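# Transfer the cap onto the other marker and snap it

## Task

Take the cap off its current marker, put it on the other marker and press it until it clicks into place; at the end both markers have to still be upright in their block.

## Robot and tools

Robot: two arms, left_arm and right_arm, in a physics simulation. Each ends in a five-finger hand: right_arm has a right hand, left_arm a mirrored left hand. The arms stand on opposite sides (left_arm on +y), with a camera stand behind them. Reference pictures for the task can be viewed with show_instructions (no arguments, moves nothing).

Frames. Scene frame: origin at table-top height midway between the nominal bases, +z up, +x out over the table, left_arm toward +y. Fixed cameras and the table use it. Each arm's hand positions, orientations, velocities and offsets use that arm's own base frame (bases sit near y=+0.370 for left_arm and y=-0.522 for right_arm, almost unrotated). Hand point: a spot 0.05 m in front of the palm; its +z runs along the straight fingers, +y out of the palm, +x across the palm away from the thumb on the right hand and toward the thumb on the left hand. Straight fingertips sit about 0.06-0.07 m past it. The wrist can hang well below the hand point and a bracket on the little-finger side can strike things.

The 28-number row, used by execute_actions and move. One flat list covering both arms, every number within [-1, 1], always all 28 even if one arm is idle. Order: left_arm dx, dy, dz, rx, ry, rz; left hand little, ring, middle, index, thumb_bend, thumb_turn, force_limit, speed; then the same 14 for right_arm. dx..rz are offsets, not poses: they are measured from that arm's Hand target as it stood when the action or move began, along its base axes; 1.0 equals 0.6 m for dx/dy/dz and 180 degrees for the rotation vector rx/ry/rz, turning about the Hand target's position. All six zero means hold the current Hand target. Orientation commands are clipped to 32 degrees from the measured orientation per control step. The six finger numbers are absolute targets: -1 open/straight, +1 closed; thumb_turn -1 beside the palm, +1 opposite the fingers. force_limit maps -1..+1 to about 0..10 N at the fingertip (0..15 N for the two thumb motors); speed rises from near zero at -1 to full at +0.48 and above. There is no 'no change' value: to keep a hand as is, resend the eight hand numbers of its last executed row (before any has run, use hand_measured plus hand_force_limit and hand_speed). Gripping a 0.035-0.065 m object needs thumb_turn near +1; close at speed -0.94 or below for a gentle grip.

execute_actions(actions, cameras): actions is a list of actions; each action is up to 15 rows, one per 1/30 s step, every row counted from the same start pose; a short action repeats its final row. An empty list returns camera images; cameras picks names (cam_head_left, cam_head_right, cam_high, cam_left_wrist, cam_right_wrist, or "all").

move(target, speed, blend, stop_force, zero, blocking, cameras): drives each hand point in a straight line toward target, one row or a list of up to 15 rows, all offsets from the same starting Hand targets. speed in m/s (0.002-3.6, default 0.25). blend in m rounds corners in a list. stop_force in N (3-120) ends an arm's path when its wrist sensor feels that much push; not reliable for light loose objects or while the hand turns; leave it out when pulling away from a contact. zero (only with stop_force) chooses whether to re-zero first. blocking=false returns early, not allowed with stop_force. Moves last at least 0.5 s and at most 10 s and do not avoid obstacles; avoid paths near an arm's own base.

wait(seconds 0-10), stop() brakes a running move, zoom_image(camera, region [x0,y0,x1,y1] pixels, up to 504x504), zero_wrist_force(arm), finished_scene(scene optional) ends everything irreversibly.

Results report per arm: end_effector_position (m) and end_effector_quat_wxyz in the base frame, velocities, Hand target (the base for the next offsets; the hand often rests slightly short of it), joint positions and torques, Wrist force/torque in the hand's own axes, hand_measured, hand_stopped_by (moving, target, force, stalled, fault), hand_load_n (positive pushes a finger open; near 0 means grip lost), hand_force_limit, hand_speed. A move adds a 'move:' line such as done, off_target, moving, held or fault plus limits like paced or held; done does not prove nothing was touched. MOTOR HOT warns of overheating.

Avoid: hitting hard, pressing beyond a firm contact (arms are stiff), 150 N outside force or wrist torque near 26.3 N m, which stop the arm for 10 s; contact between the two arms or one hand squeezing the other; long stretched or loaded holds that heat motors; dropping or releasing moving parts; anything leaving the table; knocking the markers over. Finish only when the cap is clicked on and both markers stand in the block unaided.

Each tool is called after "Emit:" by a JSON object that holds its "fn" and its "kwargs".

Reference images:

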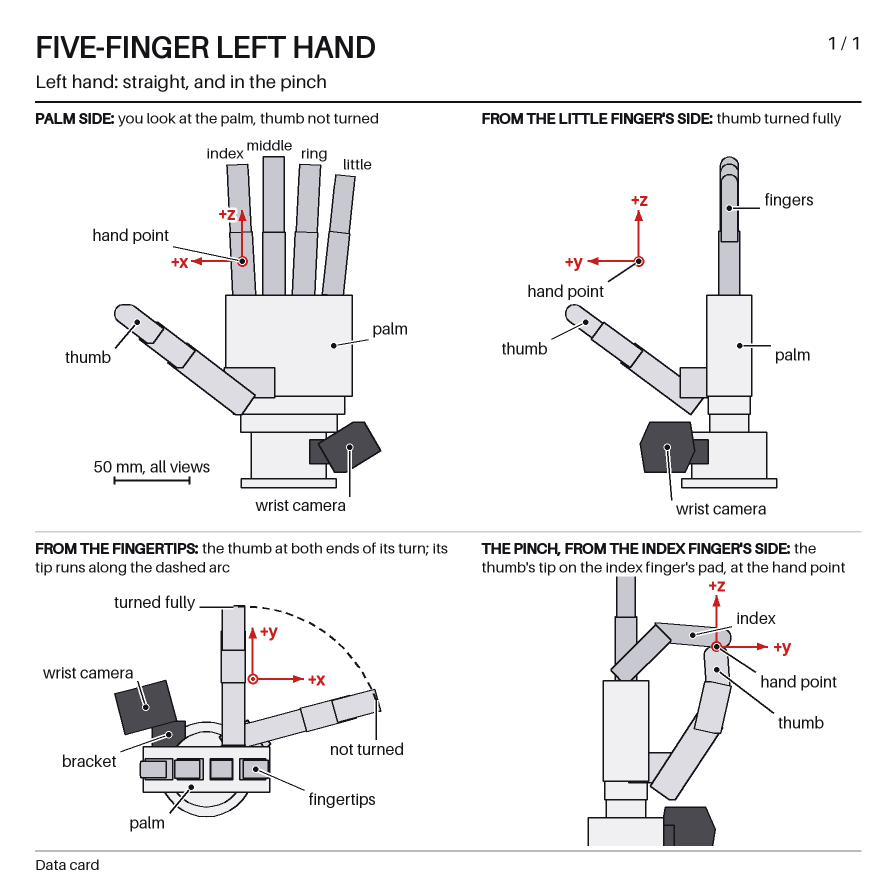

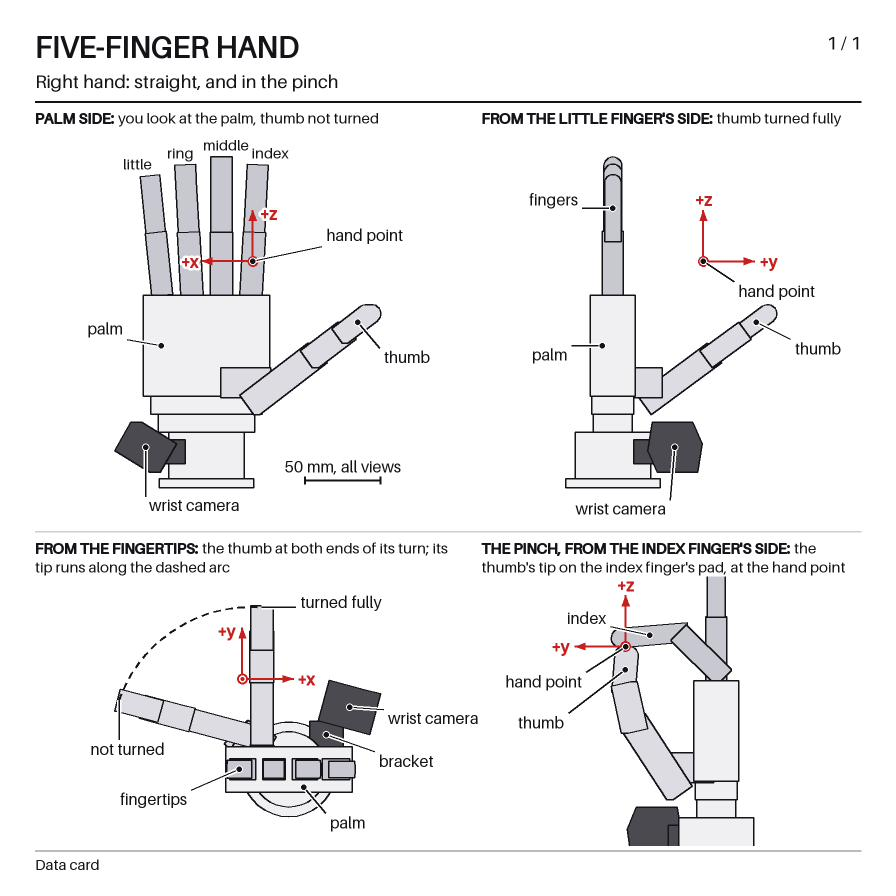

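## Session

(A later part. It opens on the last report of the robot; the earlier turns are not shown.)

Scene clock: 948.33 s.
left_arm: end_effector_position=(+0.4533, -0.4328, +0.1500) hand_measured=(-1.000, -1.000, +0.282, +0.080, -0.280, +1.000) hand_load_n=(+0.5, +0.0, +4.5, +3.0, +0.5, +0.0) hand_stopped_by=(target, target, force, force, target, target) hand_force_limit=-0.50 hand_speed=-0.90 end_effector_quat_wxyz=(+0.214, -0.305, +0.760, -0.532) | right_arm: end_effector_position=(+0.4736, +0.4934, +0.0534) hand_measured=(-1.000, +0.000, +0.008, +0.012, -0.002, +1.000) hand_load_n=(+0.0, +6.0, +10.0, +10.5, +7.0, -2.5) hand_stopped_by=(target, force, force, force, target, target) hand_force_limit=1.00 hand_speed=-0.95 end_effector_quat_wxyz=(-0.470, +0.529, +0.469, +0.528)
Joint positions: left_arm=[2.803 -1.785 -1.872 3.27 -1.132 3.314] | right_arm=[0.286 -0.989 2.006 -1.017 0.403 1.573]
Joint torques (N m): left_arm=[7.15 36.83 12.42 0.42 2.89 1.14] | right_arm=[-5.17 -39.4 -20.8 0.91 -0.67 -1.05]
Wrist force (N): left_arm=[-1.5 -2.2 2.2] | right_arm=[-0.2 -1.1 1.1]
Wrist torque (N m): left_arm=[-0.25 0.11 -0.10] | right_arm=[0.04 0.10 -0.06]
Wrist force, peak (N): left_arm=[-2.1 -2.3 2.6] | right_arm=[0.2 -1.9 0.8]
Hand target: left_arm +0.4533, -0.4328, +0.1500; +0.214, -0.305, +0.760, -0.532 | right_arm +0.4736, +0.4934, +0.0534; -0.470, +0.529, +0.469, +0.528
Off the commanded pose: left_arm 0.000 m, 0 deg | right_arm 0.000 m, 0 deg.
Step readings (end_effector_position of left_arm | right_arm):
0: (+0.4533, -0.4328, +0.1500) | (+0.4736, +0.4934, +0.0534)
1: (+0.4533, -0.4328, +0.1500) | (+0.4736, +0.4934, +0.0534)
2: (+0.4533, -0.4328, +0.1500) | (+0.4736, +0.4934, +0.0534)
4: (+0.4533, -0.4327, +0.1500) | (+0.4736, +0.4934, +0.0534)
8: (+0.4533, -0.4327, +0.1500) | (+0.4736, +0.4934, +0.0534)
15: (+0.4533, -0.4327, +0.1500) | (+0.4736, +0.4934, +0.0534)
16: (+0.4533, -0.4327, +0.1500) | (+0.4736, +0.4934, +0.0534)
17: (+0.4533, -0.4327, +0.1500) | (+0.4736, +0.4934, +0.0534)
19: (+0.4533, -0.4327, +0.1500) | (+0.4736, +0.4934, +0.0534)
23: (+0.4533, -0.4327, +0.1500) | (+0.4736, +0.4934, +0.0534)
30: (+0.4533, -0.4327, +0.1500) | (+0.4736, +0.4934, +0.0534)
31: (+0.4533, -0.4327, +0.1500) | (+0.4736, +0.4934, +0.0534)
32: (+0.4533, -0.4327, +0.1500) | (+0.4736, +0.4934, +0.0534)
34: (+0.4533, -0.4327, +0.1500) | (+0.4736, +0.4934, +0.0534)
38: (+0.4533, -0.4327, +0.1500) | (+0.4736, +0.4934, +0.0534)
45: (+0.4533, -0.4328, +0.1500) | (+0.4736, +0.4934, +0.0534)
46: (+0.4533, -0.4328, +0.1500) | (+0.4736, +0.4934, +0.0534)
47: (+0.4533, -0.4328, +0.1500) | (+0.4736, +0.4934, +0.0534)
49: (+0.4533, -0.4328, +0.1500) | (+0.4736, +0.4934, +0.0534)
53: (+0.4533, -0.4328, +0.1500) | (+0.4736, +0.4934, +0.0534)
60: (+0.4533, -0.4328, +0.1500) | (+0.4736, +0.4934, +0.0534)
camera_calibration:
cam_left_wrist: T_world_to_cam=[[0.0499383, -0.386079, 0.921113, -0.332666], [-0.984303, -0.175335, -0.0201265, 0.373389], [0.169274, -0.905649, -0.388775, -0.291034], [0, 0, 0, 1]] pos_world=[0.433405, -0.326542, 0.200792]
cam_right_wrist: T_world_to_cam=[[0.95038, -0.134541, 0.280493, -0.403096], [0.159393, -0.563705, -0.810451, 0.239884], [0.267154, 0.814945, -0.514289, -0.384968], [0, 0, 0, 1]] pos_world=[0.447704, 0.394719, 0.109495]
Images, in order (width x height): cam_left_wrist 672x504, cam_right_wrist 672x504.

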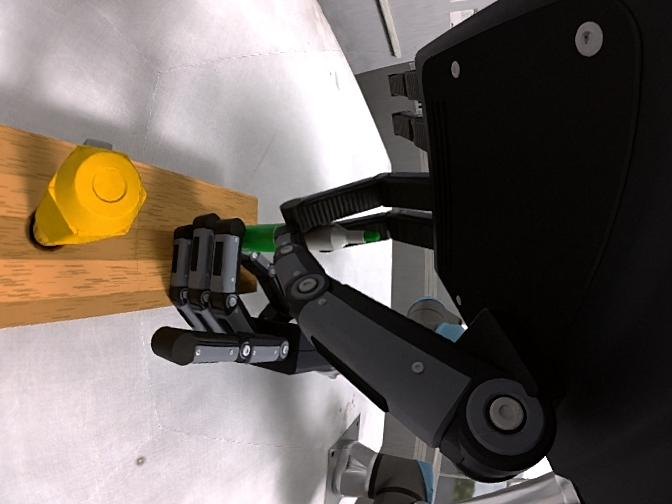

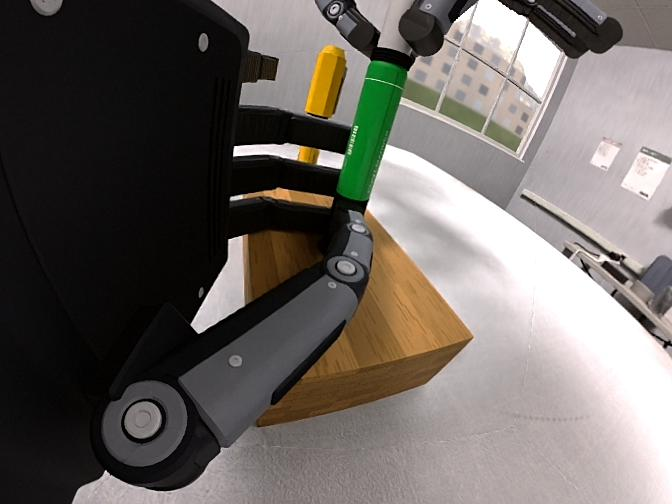

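Emit:
{"fn": "execute_actions", "kwargs": {"actions": [[[0,0,0,0,0,0,-1,-1,0.5,0.5,0.15,1,-0.5,-0.9,0,0,0,0,0,0,-1,0.7,0.7,0.7,0.0,1,1.0,-0.95]],[[0,0,0,0,0,0,-1,-1,0.5,0.5,0.15,1,-0.5,-0.9,0,0,0,0,0,0,-1,0.7,0.7,0.7,0.0,1,1.0,-0.95]],[[0,0,0,0,0,0,-1,-1,0.5,0.5,0.15,1,-0.5,-0.9,0,0,0,0,0,0,-1,0.7,0.7,0.7,0.0,1,1.0,-0.95]]], "cameras": ["cam_right_wrist", "cam_left_wrist"]}}

Emit:
{"fn": "zoom_image", "kwargs": {"camera": "cam_left_wrist", "region": [180, 120, 420, 360]}}

Emit:
{"fn": "zoom_image", "kwargs": {"camera": "cam_right_wrist", "region": [300, 0, 540, 160]}}

Scene clock: 954.37 s.
left_arm: end_effector_position=(+0.4533, -0.4327, +0.1500) hand_measured=(-1.000, -1.000, +0.282, +0.080, -0.266, +1.000) hand_load_n=(+0.0, +0.0, +5.0, +3.0, +4.5, +0.5) hand_stopped_by=(target, target, force, force, force, target) hand_force_limit=-0.50 hand_speed=-0.90 end_effector_quat_wxyz=(+0.214, -0.305, +0.760, -0.532) | right_arm: end_effector_position=(+0.4736, +0.4934, +0.0534) hand_measured=(-1.000, +0.000, +0.008, +0.012, -0.002, +1.000) hand_load_n=(+0.0, +6.0, +10.0, +10.5, +7.0, -2.0) hand_stopped_by=(target, force, force, force, target, target) hand_force_limit=1.00 hand_speed=-0.95 end_effector_quat_wxyz=(-0.470, +0.529, +0.469, +0.528)
Joint positions: left_arm=[2.803 -1.785 -1.872 3.27 -1.132 3.314] | right_arm=[0.286 -0.989 2.006 -1.017 0.403 1.573]
Joint torques (N m): left_arm=[5.9 36.71 19.49 -2.04 2.56 1.06] | right_arm=[-4.84 -39.39 -20.62 0.95 -0.54 -1.25]
Wrist force (N): left_arm=[-1.6 -2.1 2.3] | right_arm=[-0.3 -1.0 1.2]
Wrist torque (N m): left_arm=[-0.24 0.13 -0.11] | right_arm=[0.07 0.13 -0.07]
Wrist force, peak (N): left_arm=[-1.7 -2.2 2.6] | right_arm=[0.2 -1.6 1.1]
Hand target: left_arm +0.4533, -0.4328, +0.1500; +0.214, -0.305, +0.760, -0.532 | right_arm +0.4736, +0.4934, +0.0534; -0.470, +0.529, +0.469, +0.528
Off the commanded pose: left_arm 0.000 m, 0 deg | right_arm 0.000 m, 0 deg.
Step readings (end_effector_position of left_arm | right_arm):
0: (+0.4533, -0.4327, +0.1500) | (+0.4736, +0.4934, +0.0534)
1: (+0.4533, -0.4327, +0.1500) | (+0.4736, +0.4934, +0.0534)
2: (+0.4533, -0.4327, +0.1500) | (+0.4736, +0.4934, +0.0534)
4: (+0.4533, -0.4327, +0.1500) | (+0.4736, +0.4934, +0.0534)
8: (+0.4533, -0.4327, +0.1500) | (+0.4736, +0.4934, +0.0534)
15: (+0.4533, -0.4327, +0.1500) | (+0.4736, +0.4934, +0.0534)
16: (+0.4533, -0.4327, +0.1500) | (+0.4736, +0.4934, +0.0534)
17: (+0.4533, -0.4327, +0.1500) | (+0.4736, +0.4934, +0.0534)
19: (+0.4533, -0.4327, +0.1500) | (+0.4736, +0.4934, +0.0534)
23: (+0.4533, -0.4327, +0.1500) | (+0.4736, +0.4934, +0.0534)
30: (+0.4533, -0.4327, +0.1500) | (+0.4736, +0.4934, +0.0534)
31: (+0.4533, -0.4327, +0.1500) | (+0.4736, +0.4934, +0.0534)
32: (+0.4533, -0.4327, +0.1500) | (+0.4736, +0.4934, +0.0534)
34: (+0.4533, -0.4327, +0.1500) | (+0.4736, +0.4934, +0.0534)
38: (+0.4533, -0.4327, +0.1500) | (+0.4736, +0.4934, +0.0534)
45: (+0.4533, -0.4327, +0.1500) | (+0.4736, +0.4934, +0.0534)
camera_calibration:
cam_left_wrist: T_world_to_cam=[[0.0499383, -0.386079, 0.921113, -0.332666], [-0.984303, -0.175335, -0.0201265, 0.373389], [0.169274, -0.905649, -0.388775, -0.291034], [0, 0, 0, 1]] pos_world=[0.433405, -0.326542, 0.200792]
cam_right_wrist: T_world_to_cam=[[0.95038, -0.134541, 0.280493, -0.403096], [0.159393, -0.563705, -0.810451, 0.239884], [0.267154, 0.814945, -0.514289, -0.384968], [0, 0, 0, 1]] pos_world=[0.447704, 0.394719, 0.109495]
Images, in order (width x height): cam_left_wrist 672x504, cam_right_wrist 672x504.

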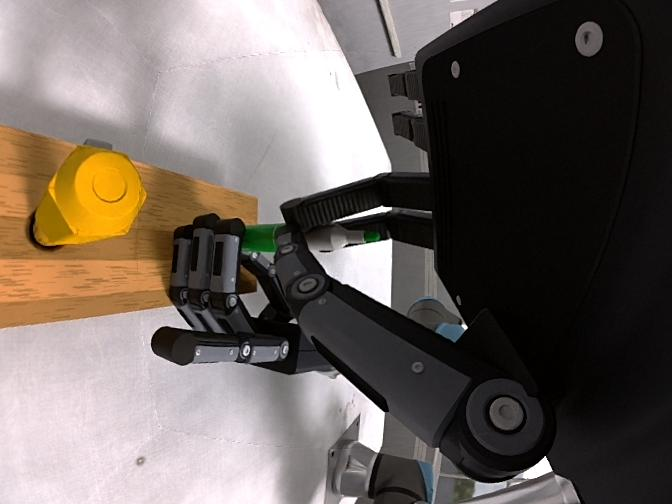

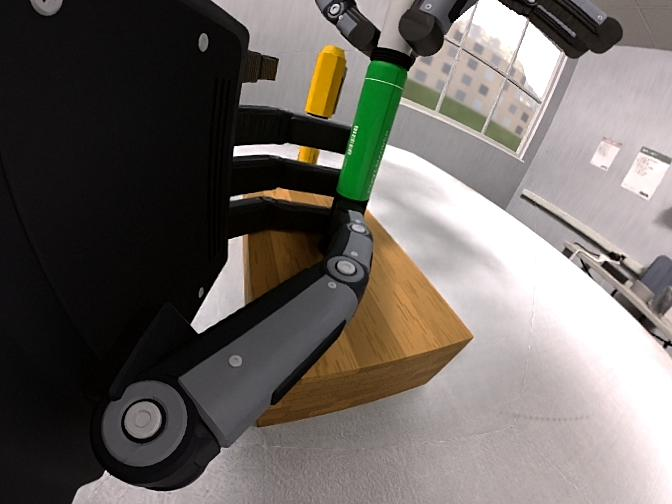

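Scaled by 2.100 from the camera's 672x504 image, which has a finer 960x720 frame.

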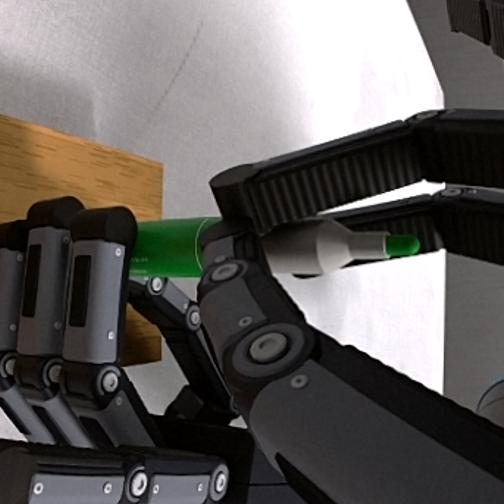

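Scaled by 2.100 from the camera's 672x504 image, which has a finer 960x720 frame.

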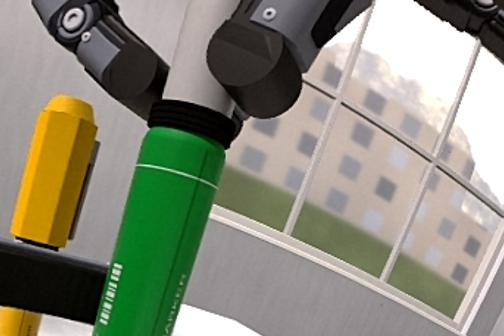

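Emit:
{"fn": "move", "kwargs": {"target": [[0,0,0,0,0,0,-1,-1,0.5,0.5,0.15,1,-0.5,-0.9,0,0,0,0,0,0,-1,-1,-1,-1,0.0,1,0.0,-0.7],[0,0,0,0,0,0,-1,-1,0.5,0.5,0.15,1,-0.5,-0.9,-0.0157,-0.1324,0,0,0,0,-1,-1,-1,-1,0.0,1,0.0,-0.7]], "speed": 0.06, "cameras": ["cam_right_wrist", "cam_left_wrist", "cam_high", "cam_head_left"]}}

Emit:
{"fn": "zoom_image", "kwargs": {"camera": "cam_left_wrist", "region": [100, 120, 420, 360]}}

Emit:
{"fn": "zoom_image", "kwargs": {"camera": "cam_right_wrist", "region": [230, 0, 530, 300]}}

Emit:
{"fn": "zoom_image", "kwargs": {"camera": "cam_high", "region": [390, 180, 510, 280]}}

Scene clock: 965.80 s.
left_arm: end_effector_position=(+0.4533, -0.4328, +0.1500) hand_measured=(-1.000, -1.000, +0.282, +0.080, -0.266, +1.000) hand_load_n=(+0.0, +0.0, +5.0, +0.0, +4.0, +0.0) hand_stopped_by=(target, target, force, force, force, target) hand_force_limit=-0.50 hand_speed=-0.90 end_effector_quat_wxyz=(+0.214, -0.305, +0.760, -0.532) | right_arm: end_effector_position=(+0.4641, +0.4139, +0.0535) hand_measured=(-1.000, -1.000, -1.000, -0.998, +0.000, +1.000) hand_load_n=(+0.0, +0.0, +0.0, +0.0, +0.0, +0.0) hand_stopped_by=(target, target, target, target, target, target) hand_force_limit=0.00 hand_speed=-0.70 end_effector_quat_wxyz=(-0.470, +0.529, +0.469, +0.528)
Joint positions: left_arm=[2.803 -1.785 -1.872 3.27 -1.132 3.314] | right_arm=[0.102 -1.054 2.146 -1.092 0.22 1.573]
Joint torques (N m): left_arm=[4 36.54 26.3 -1.35 -1.11 1] | right_arm=[10.31 -14.02 -19.99 1.08 2.01 1.66]
Wrist force (N): left_arm=[-1.6 -1.6 -0.3] | right_arm=[10.9 1.3 -7.1]
Wrist torque (N m): left_arm=[-0.24 0.13 -0.12] | right_arm=[0.55 0.95 0.73]
Wrist force, peak (N): left_arm=[-1.6 -2.6 2.3] | right_arm=[14.8 9.3 -0.9]
Hand target: left_arm +0.4533, -0.4328, +0.1500; +0.214, -0.305, +0.760, -0.532 | right_arm +0.4641, +0.4140, +0.0534; -0.470, +0.529, +0.469, +0.528
Off the commanded pose: left_arm 0.000 m, 0 deg | right_arm 0.000 m, 0 deg.
move: done
camera_calibration:
cam_left_wrist: T_world_to_cam=[[0.0499009, -0.38609, 0.92111, -0.332653], [-0.984322, -0.175231, -0.0201238, 0.373431], [0.169176, -0.905665, -0.388781, -0.290996], [0, 0, 0, 1]] pos_world=[0.433405, -0.326542, 0.200792]
cam_right_wrist: T_world_to_cam=[[0.950306, -0.134634, 0.280699, -0.404752], [0.159491, -0.563792, -0.810371, 0.196642], [0.267359, 0.814869, -0.514302, -0.317654], [0, 0, 0, 1]] pos_world=[0.438204, 0.315219, 0.109596]
Images, in order (width x height): cam_head_left 896x504, cam_high 896x504, cam_left_wrist 672x504, cam_right_wrist 672x504.

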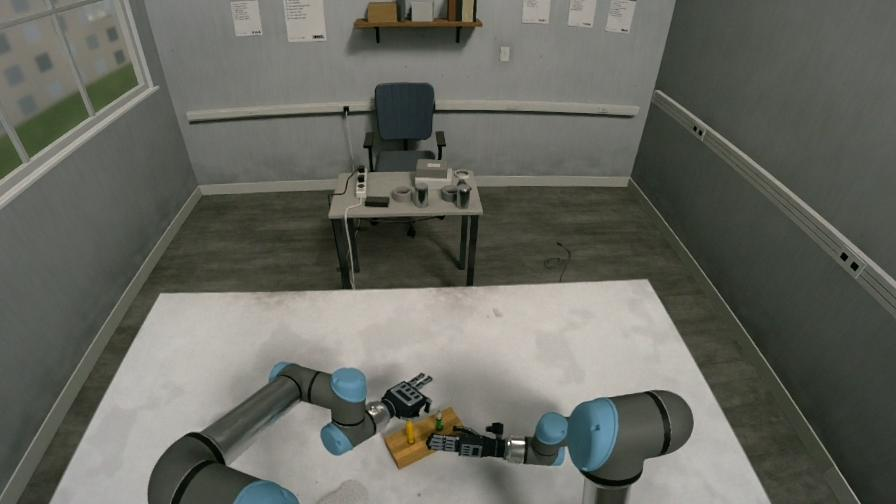

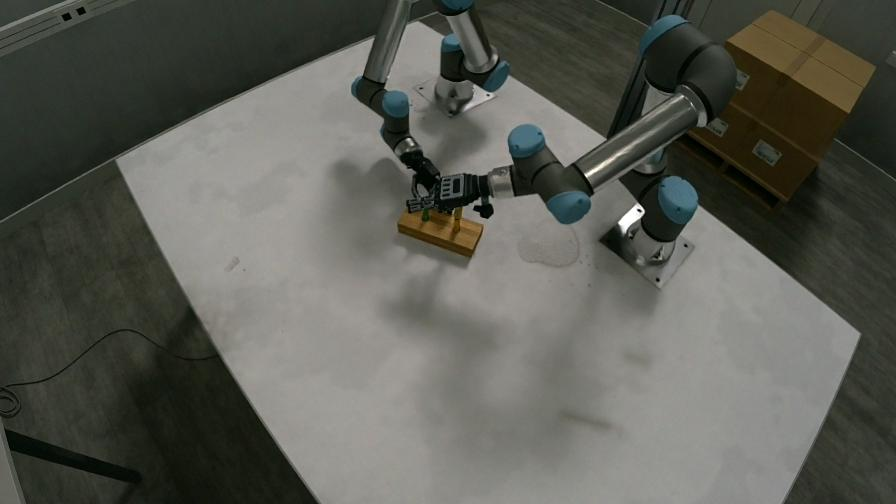

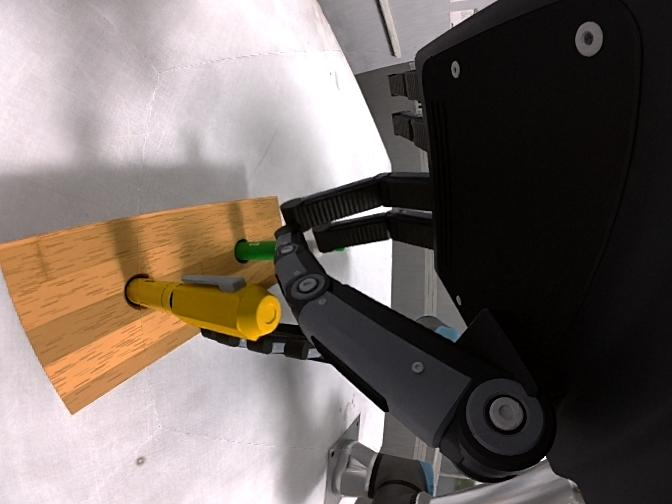

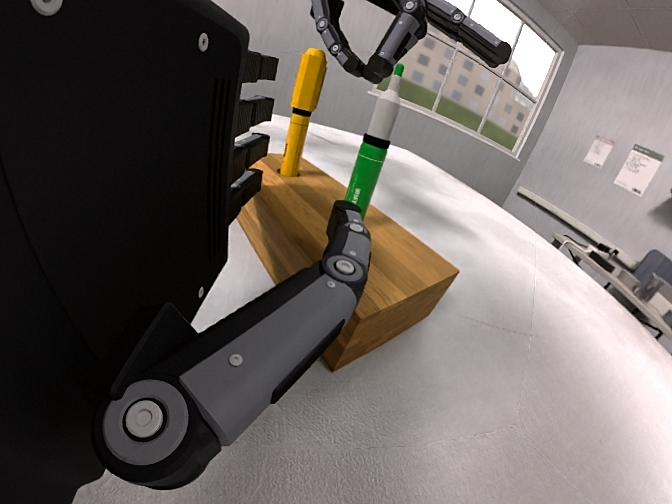

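Scaled by 1.575 from the camera's 672x504 image, which has a finer 960x720 frame.

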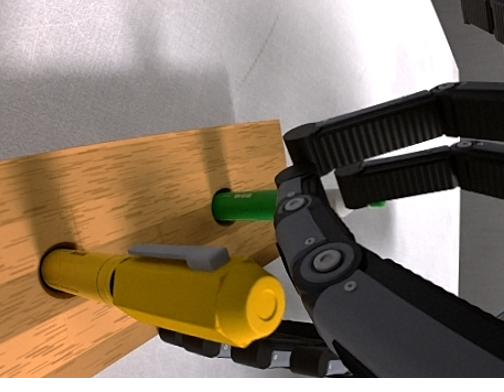

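Scaled by 1.680 from the camera's 672x504 image, which has a finer 960x720 frame.

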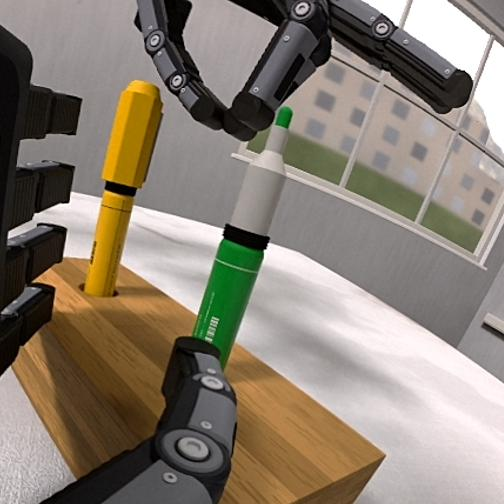

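Scaled by 4.200 from the camera's 896x504 image, which has a finer 1280x720 frame.

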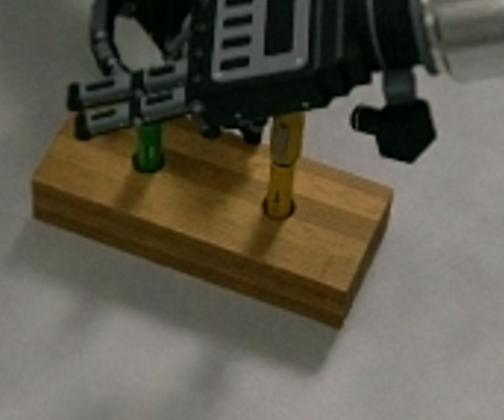

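Emit:
{"fn": "zoom_image", "kwargs": {"camera": "cam_head_left", "region": [380, 390, 520, 490]}}

Emit:
{"fn": "zoom_image", "kwargs": {"camera": "cam_high", "region": [360, 90, 510, 270]}}

Emit:
{"fn": "execute_actions", "kwargs": {"actions": []}}

Scaled by 3.600 from the camera's 896x504 image, which has a finer 1280x720 frame.

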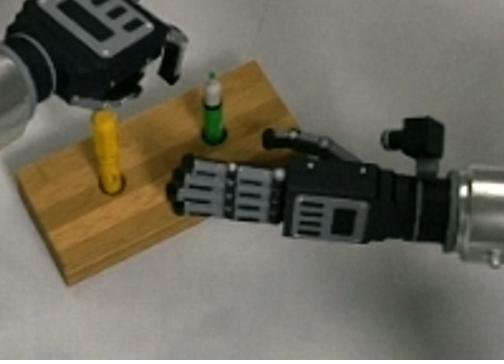

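Scaled by 2.800 from the camera's 896x504 image, which has a finer 1280x720 frame.

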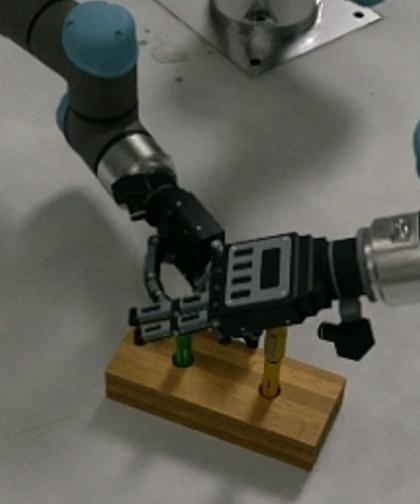

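Scene clock: 971.77 s.
left_arm: end_effector_position=(+0.4533, -0.4327, +0.1500) hand_measured=(-1.000, -1.000, +0.282, +0.080, -0.266, +1.000) hand_load_n=(+0.0, +0.0, +5.0, +0.0, +4.0, +0.5) hand_stopped_by=(target, target, force, force, force, target) hand_force_limit=-0.50 hand_speed=-0.90 end_effector_quat_wxyz=(+0.214, -0.305, +0.760, -0.532) | right_arm: end_effector_position=(+0.4641, +0.4140, +0.0534) hand_measured=(-1.000, -1.000, -1.000, -0.998, +0.000, +1.000) hand_load_n=(+0.0, +0.0, +0.0, +0.0, +0.0, +0.0) hand_stopped_by=(target, target, target, target, target, target) hand_force_limit=0.00 hand_speed=-0.70 end_effector_quat_wxyz=(-0.470, +0.529, +0.469, +0.528)
Joint positions: left_arm=[2.803 -1.785 -1.872 3.27 -1.132 3.314] | right_arm=[0.102 -1.054 2.146 -1.092 0.22 1.573]
Joint velocities: within noise
Joint torques (N m): left_arm=[3.88 35.19 25.37 0.89 -1.91 1.02] | right_arm=[10.84 -13.46 -18.9 2.31 -0.86 -0.52]
Wrist force (N): left_arm=[-1.5 -1.6 -0.4] | right_arm=[11.9 0.8 -8.2]
Wrist torque (N m): left_arm=[-0.24 0.11 -0.12] | right_arm=[0.59 1.05 0.77]
Wrist force, peak (N): left_arm=[-1.9 -1.8 -0.1] | right_arm=[12.1 0.6 -8.4]
Hand target: left_arm +0.4533, -0.4328, +0.1500; +0.214, -0.305, +0.760, -0.532 | right_arm +0.4641, +0.4140, +0.0534; -0.470, +0.529, +0.469, +0.528
Off the commanded pose: left_arm 0.000 m, 0 deg | right_arm 0.000 m, 0 deg.
camera_calibration:
cam_left_wrist: T_world_to_cam=[[0.0499383, -0.386079, 0.921113, -0.332666], [-0.984303, -0.175335, -0.0201265, 0.373389], [0.169274, -0.905649, -0.388775, -0.291034], [0, 0, 0, 1]] pos_world=[0.433405, -0.326542, 0.200792]
cam_right_wrist: T_world_to_cam=[[0.95038, -0.134541, 0.280493, -0.404845], [0.159393, -0.563705, -0.810451, 0.196625], [0.267154, 0.814945, -0.514289, -0.31775], [0, 0, 0, 1]] pos_world=[0.438304, 0.315319, 0.109495]

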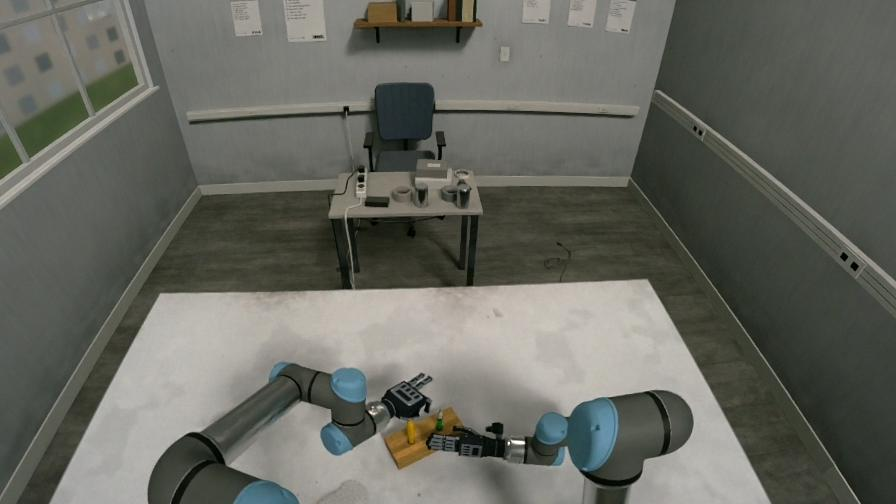

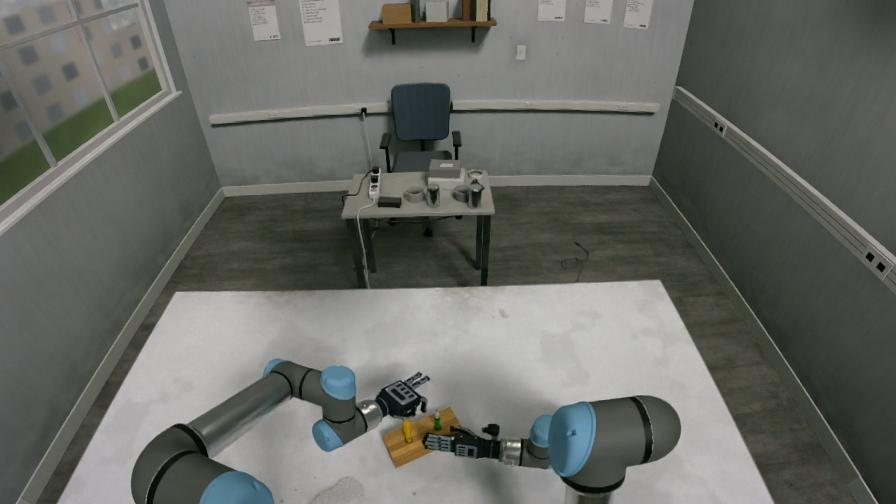

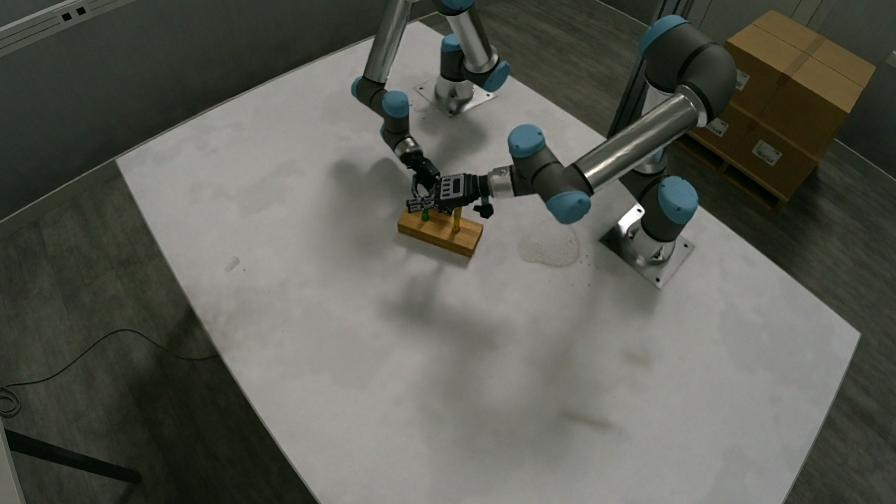

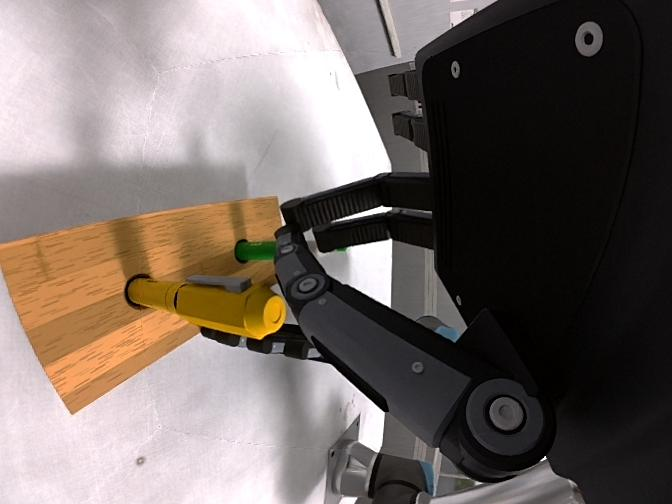

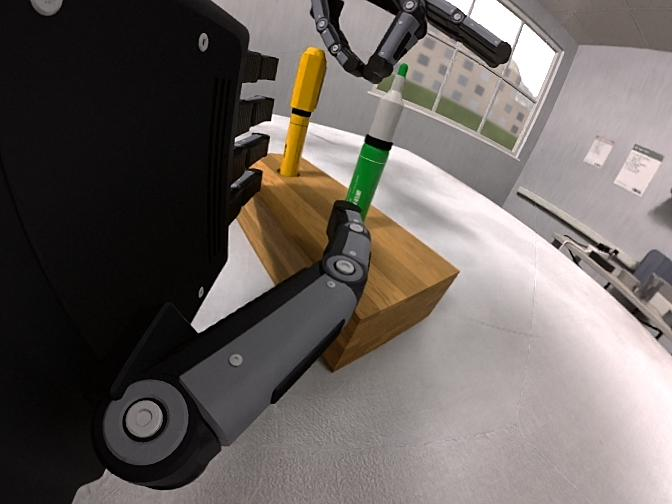

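Emit:
{"fn": "move", "kwargs": {"target": [[0,0,0,0,0,0,-1,-1,-0.4,-0.4,-0.35,1,0,-0.7,0,0,0.02,0,0,0,-1,-1,-1,-1,0.0,1,0.0,-0.7],[-0.012,0.012,0.0,0,0,0,-1,-1,-0.4,-0.4,-0.35,1,0,-0.7,0,0,0.02,0,0,0,-1,-1,-1,-1,0.0,1,0.0,-0.7],[-0.012,0.012,0.25,0,0,0,-1,-1,-1,-1,-0.35,1,0,-0.3,-0.01,-0.14,0.03,0,0,0,-1,-1,-1,-1,0.0,1,0.0,-0.7]], "speed": [0.02, 0.04, 0.12], "cameras": ["all"]}}

Emit:
{"fn": "zoom_image", "kwargs": {"camera": "cam_head_left", "region": [370, 390, 490, 480]}}

Emit:
{"fn": "zoom_image", "kwargs": {"camera": "cam_high", "region": [380, 180, 500, 270]}}

Scene clock: 983.80 s.
left_arm: end_effector_position=(+0.4461, -0.4256, +0.3000) hand_measured=(-1.000, -1.000, -1.000, -1.000, -0.350, +1.000) hand_load_n=(+0.0, +0.0, +0.0, +0.0, +0.0, +0.0) hand_stopped_by=(target, target, target, target, target, target) hand_force_limit=0.00 hand_speed=-0.30 end_effector_quat_wxyz=(+0.214, -0.305, +0.760, -0.532) | right_arm: end_effector_position=(+0.4581, +0.3300, +0.0714) hand_measured=(-1.000, -1.000, -1.000, -0.998, +0.000, +1.000) hand_load_n=(+0.0, +0.0, +0.0, +0.0, +0.0, +0.0) hand_stopped_by=(target, target, target, target, target, target) hand_force_limit=0.00 hand_speed=-0.70 end_effector_quat_wxyz=(-0.470, +0.529, +0.469, +0.528)
Joint positions: left_arm=[2.815 -1.647 -1.628 2.885 -1.121 3.319] | right_arm=[-0.123 -1.147 2.237 -1.084 -0.006 1.566]
Joint torques (N m): left_arm=[5.62 11.56 29.06 -1.78 2.64 1.36] | right_arm=[-2 -15.71 -21.44 2.26 -1.12 -1.82]
Wrist force (N): left_arm=[-1.4 -1.6 -0.3] | right_arm=[-0.2 1.7 -0.4]
Wrist torque (N m): left_arm=[-0.25 0.10 -0.19] | right_arm=[0.16 0.23 0.29]
Wrist force, peak (N): left_arm=[-1.6 -3.1 -0.7] | right_arm=[12.1 0.9 -8.6]
Hand target: left_arm +0.4461, -0.4256, +0.3000; +0.214, -0.305, +0.760, -0.532 | right_arm +0.4581, +0.3300, +0.0714; -0.470, +0.529, +0.469, +0.528
Off the commanded pose: left_arm 0.000 m, 0 deg | right_arm 0.000 m, 0 deg.
move: done
camera_calibration:
cam_left_wrist: T_world_to_cam=[[0.0499383, -0.386079, 0.921113, -0.467694], [-0.984303, -0.175335, -0.0201265, 0.370583], [0.169274, -0.905649, -0.388775, -0.224979], [0, 0, 0, 1]] pos_world=[0.426205, -0.319342, 0.350792]
cam_right_wrist: T_world_to_cam=[[0.950378, -0.134505, 0.280518, -0.415504], [0.159396, -0.563822, -0.810369, 0.164834], [0.267161, 0.81487, -0.514405, -0.238405], [0, 0, 0, 1]] pos_world=[0.432304, 0.231319, 0.127496]

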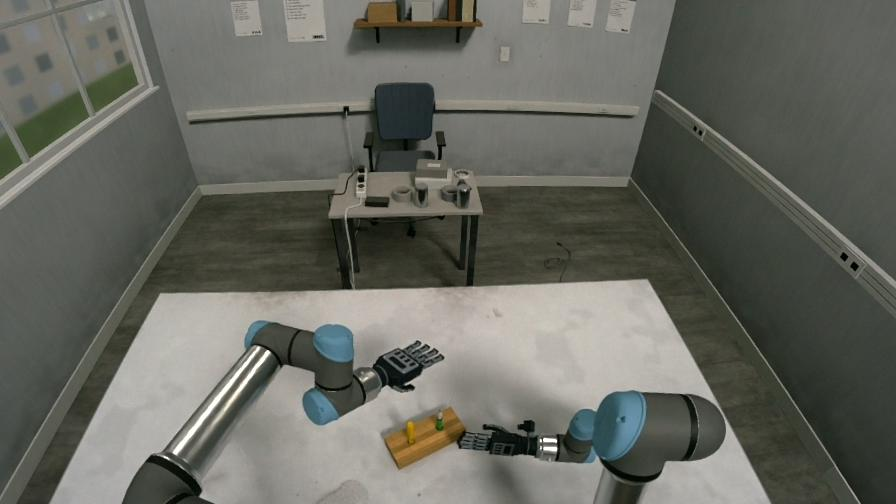

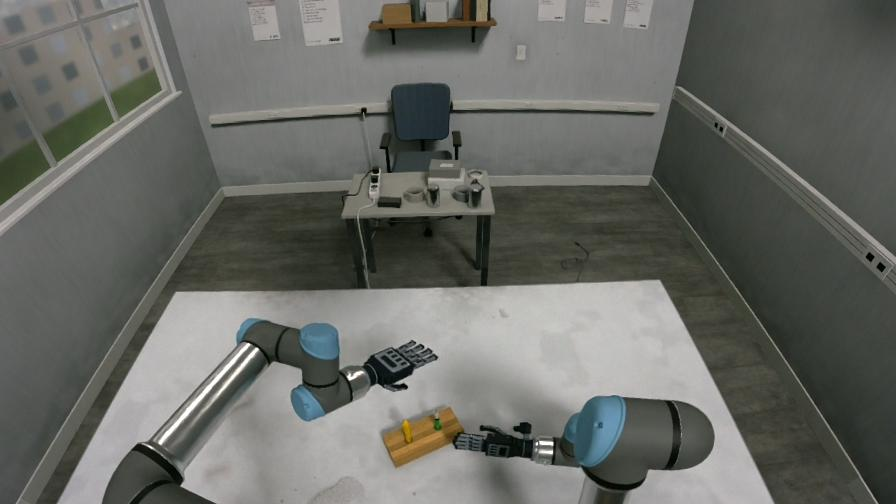

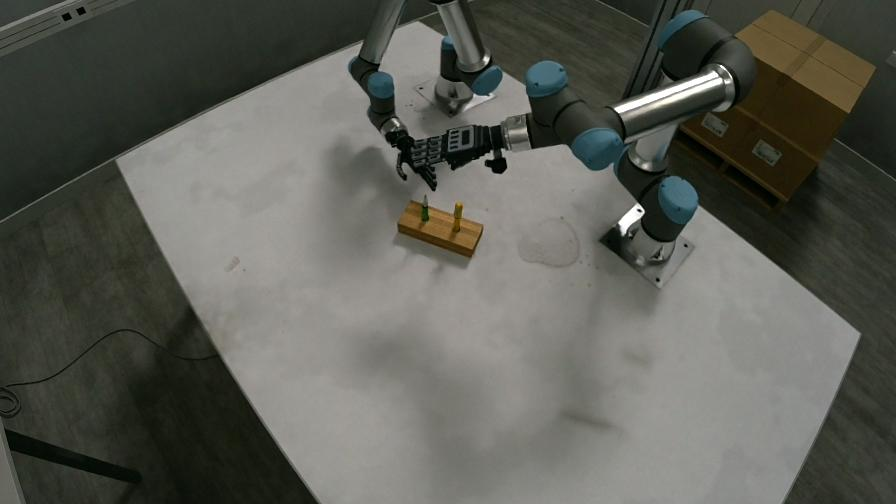

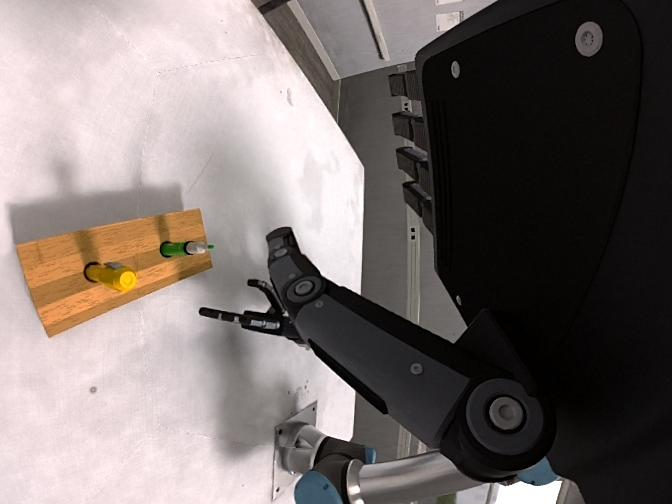

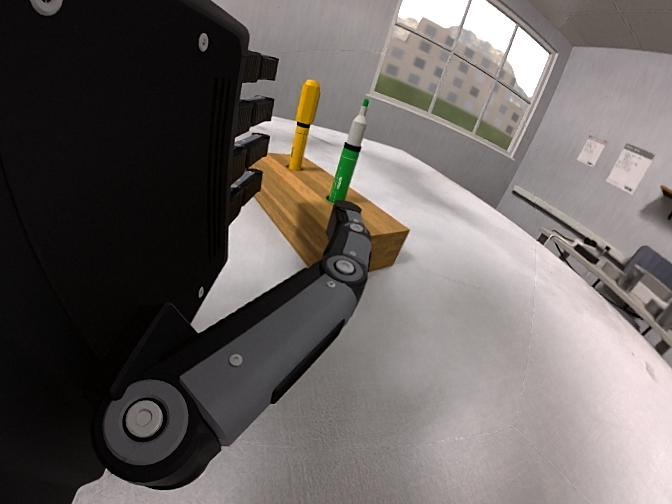

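Scaled by 4.200 from the camera's 896x504 image, which has a finer 1280x720 frame.

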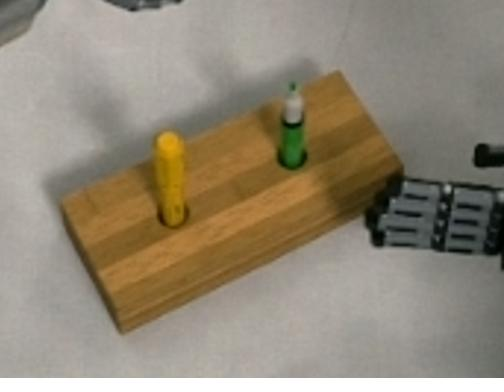

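Scaled by 4.200 from the camera's 896x504 image, which has a finer 1280x720 frame.

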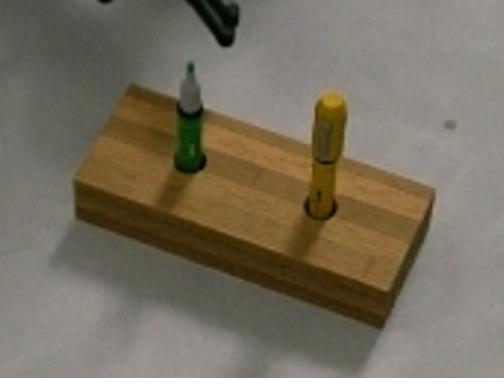

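Emit:
{"fn": "zoom_image", "kwargs": {"camera": "cam_right_wrist", "region": [270, 70, 390, 220]}}

Emit:
{"fn": "zoom_image", "kwargs": {"camera": "cam_high", "region": [440, 190, 480, 240]}}

Emit:
{"fn": "zoom_image", "kwargs": {"camera": "cam_left_wrist", "region": [70, 220, 230, 310]}}

Scaled by 3.360 from the camera's 672x504 image, which has a finer 960x720 frame.

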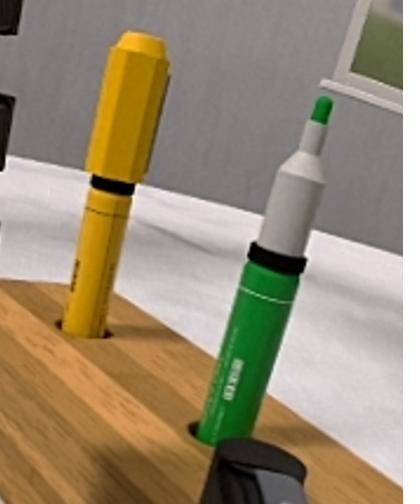

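Scaled by 10.080 from the camera's 896x504 image, which has a finer 1280x720 frame.

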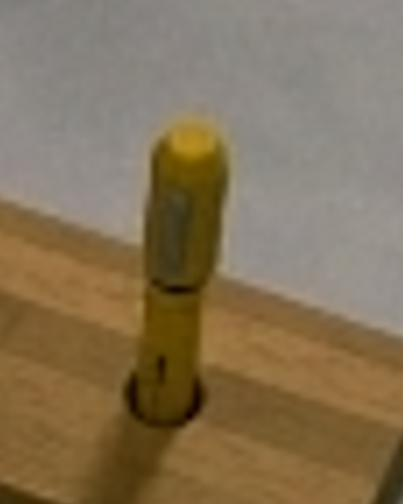

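Scaled by 3.150 from the camera's 672x504 image, which has a finer 960x720 frame.

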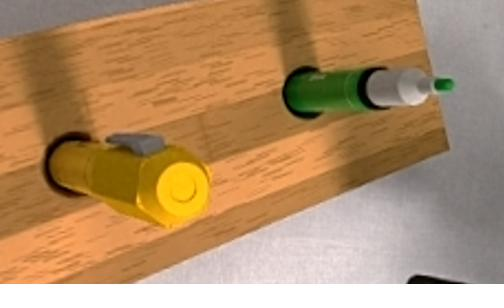

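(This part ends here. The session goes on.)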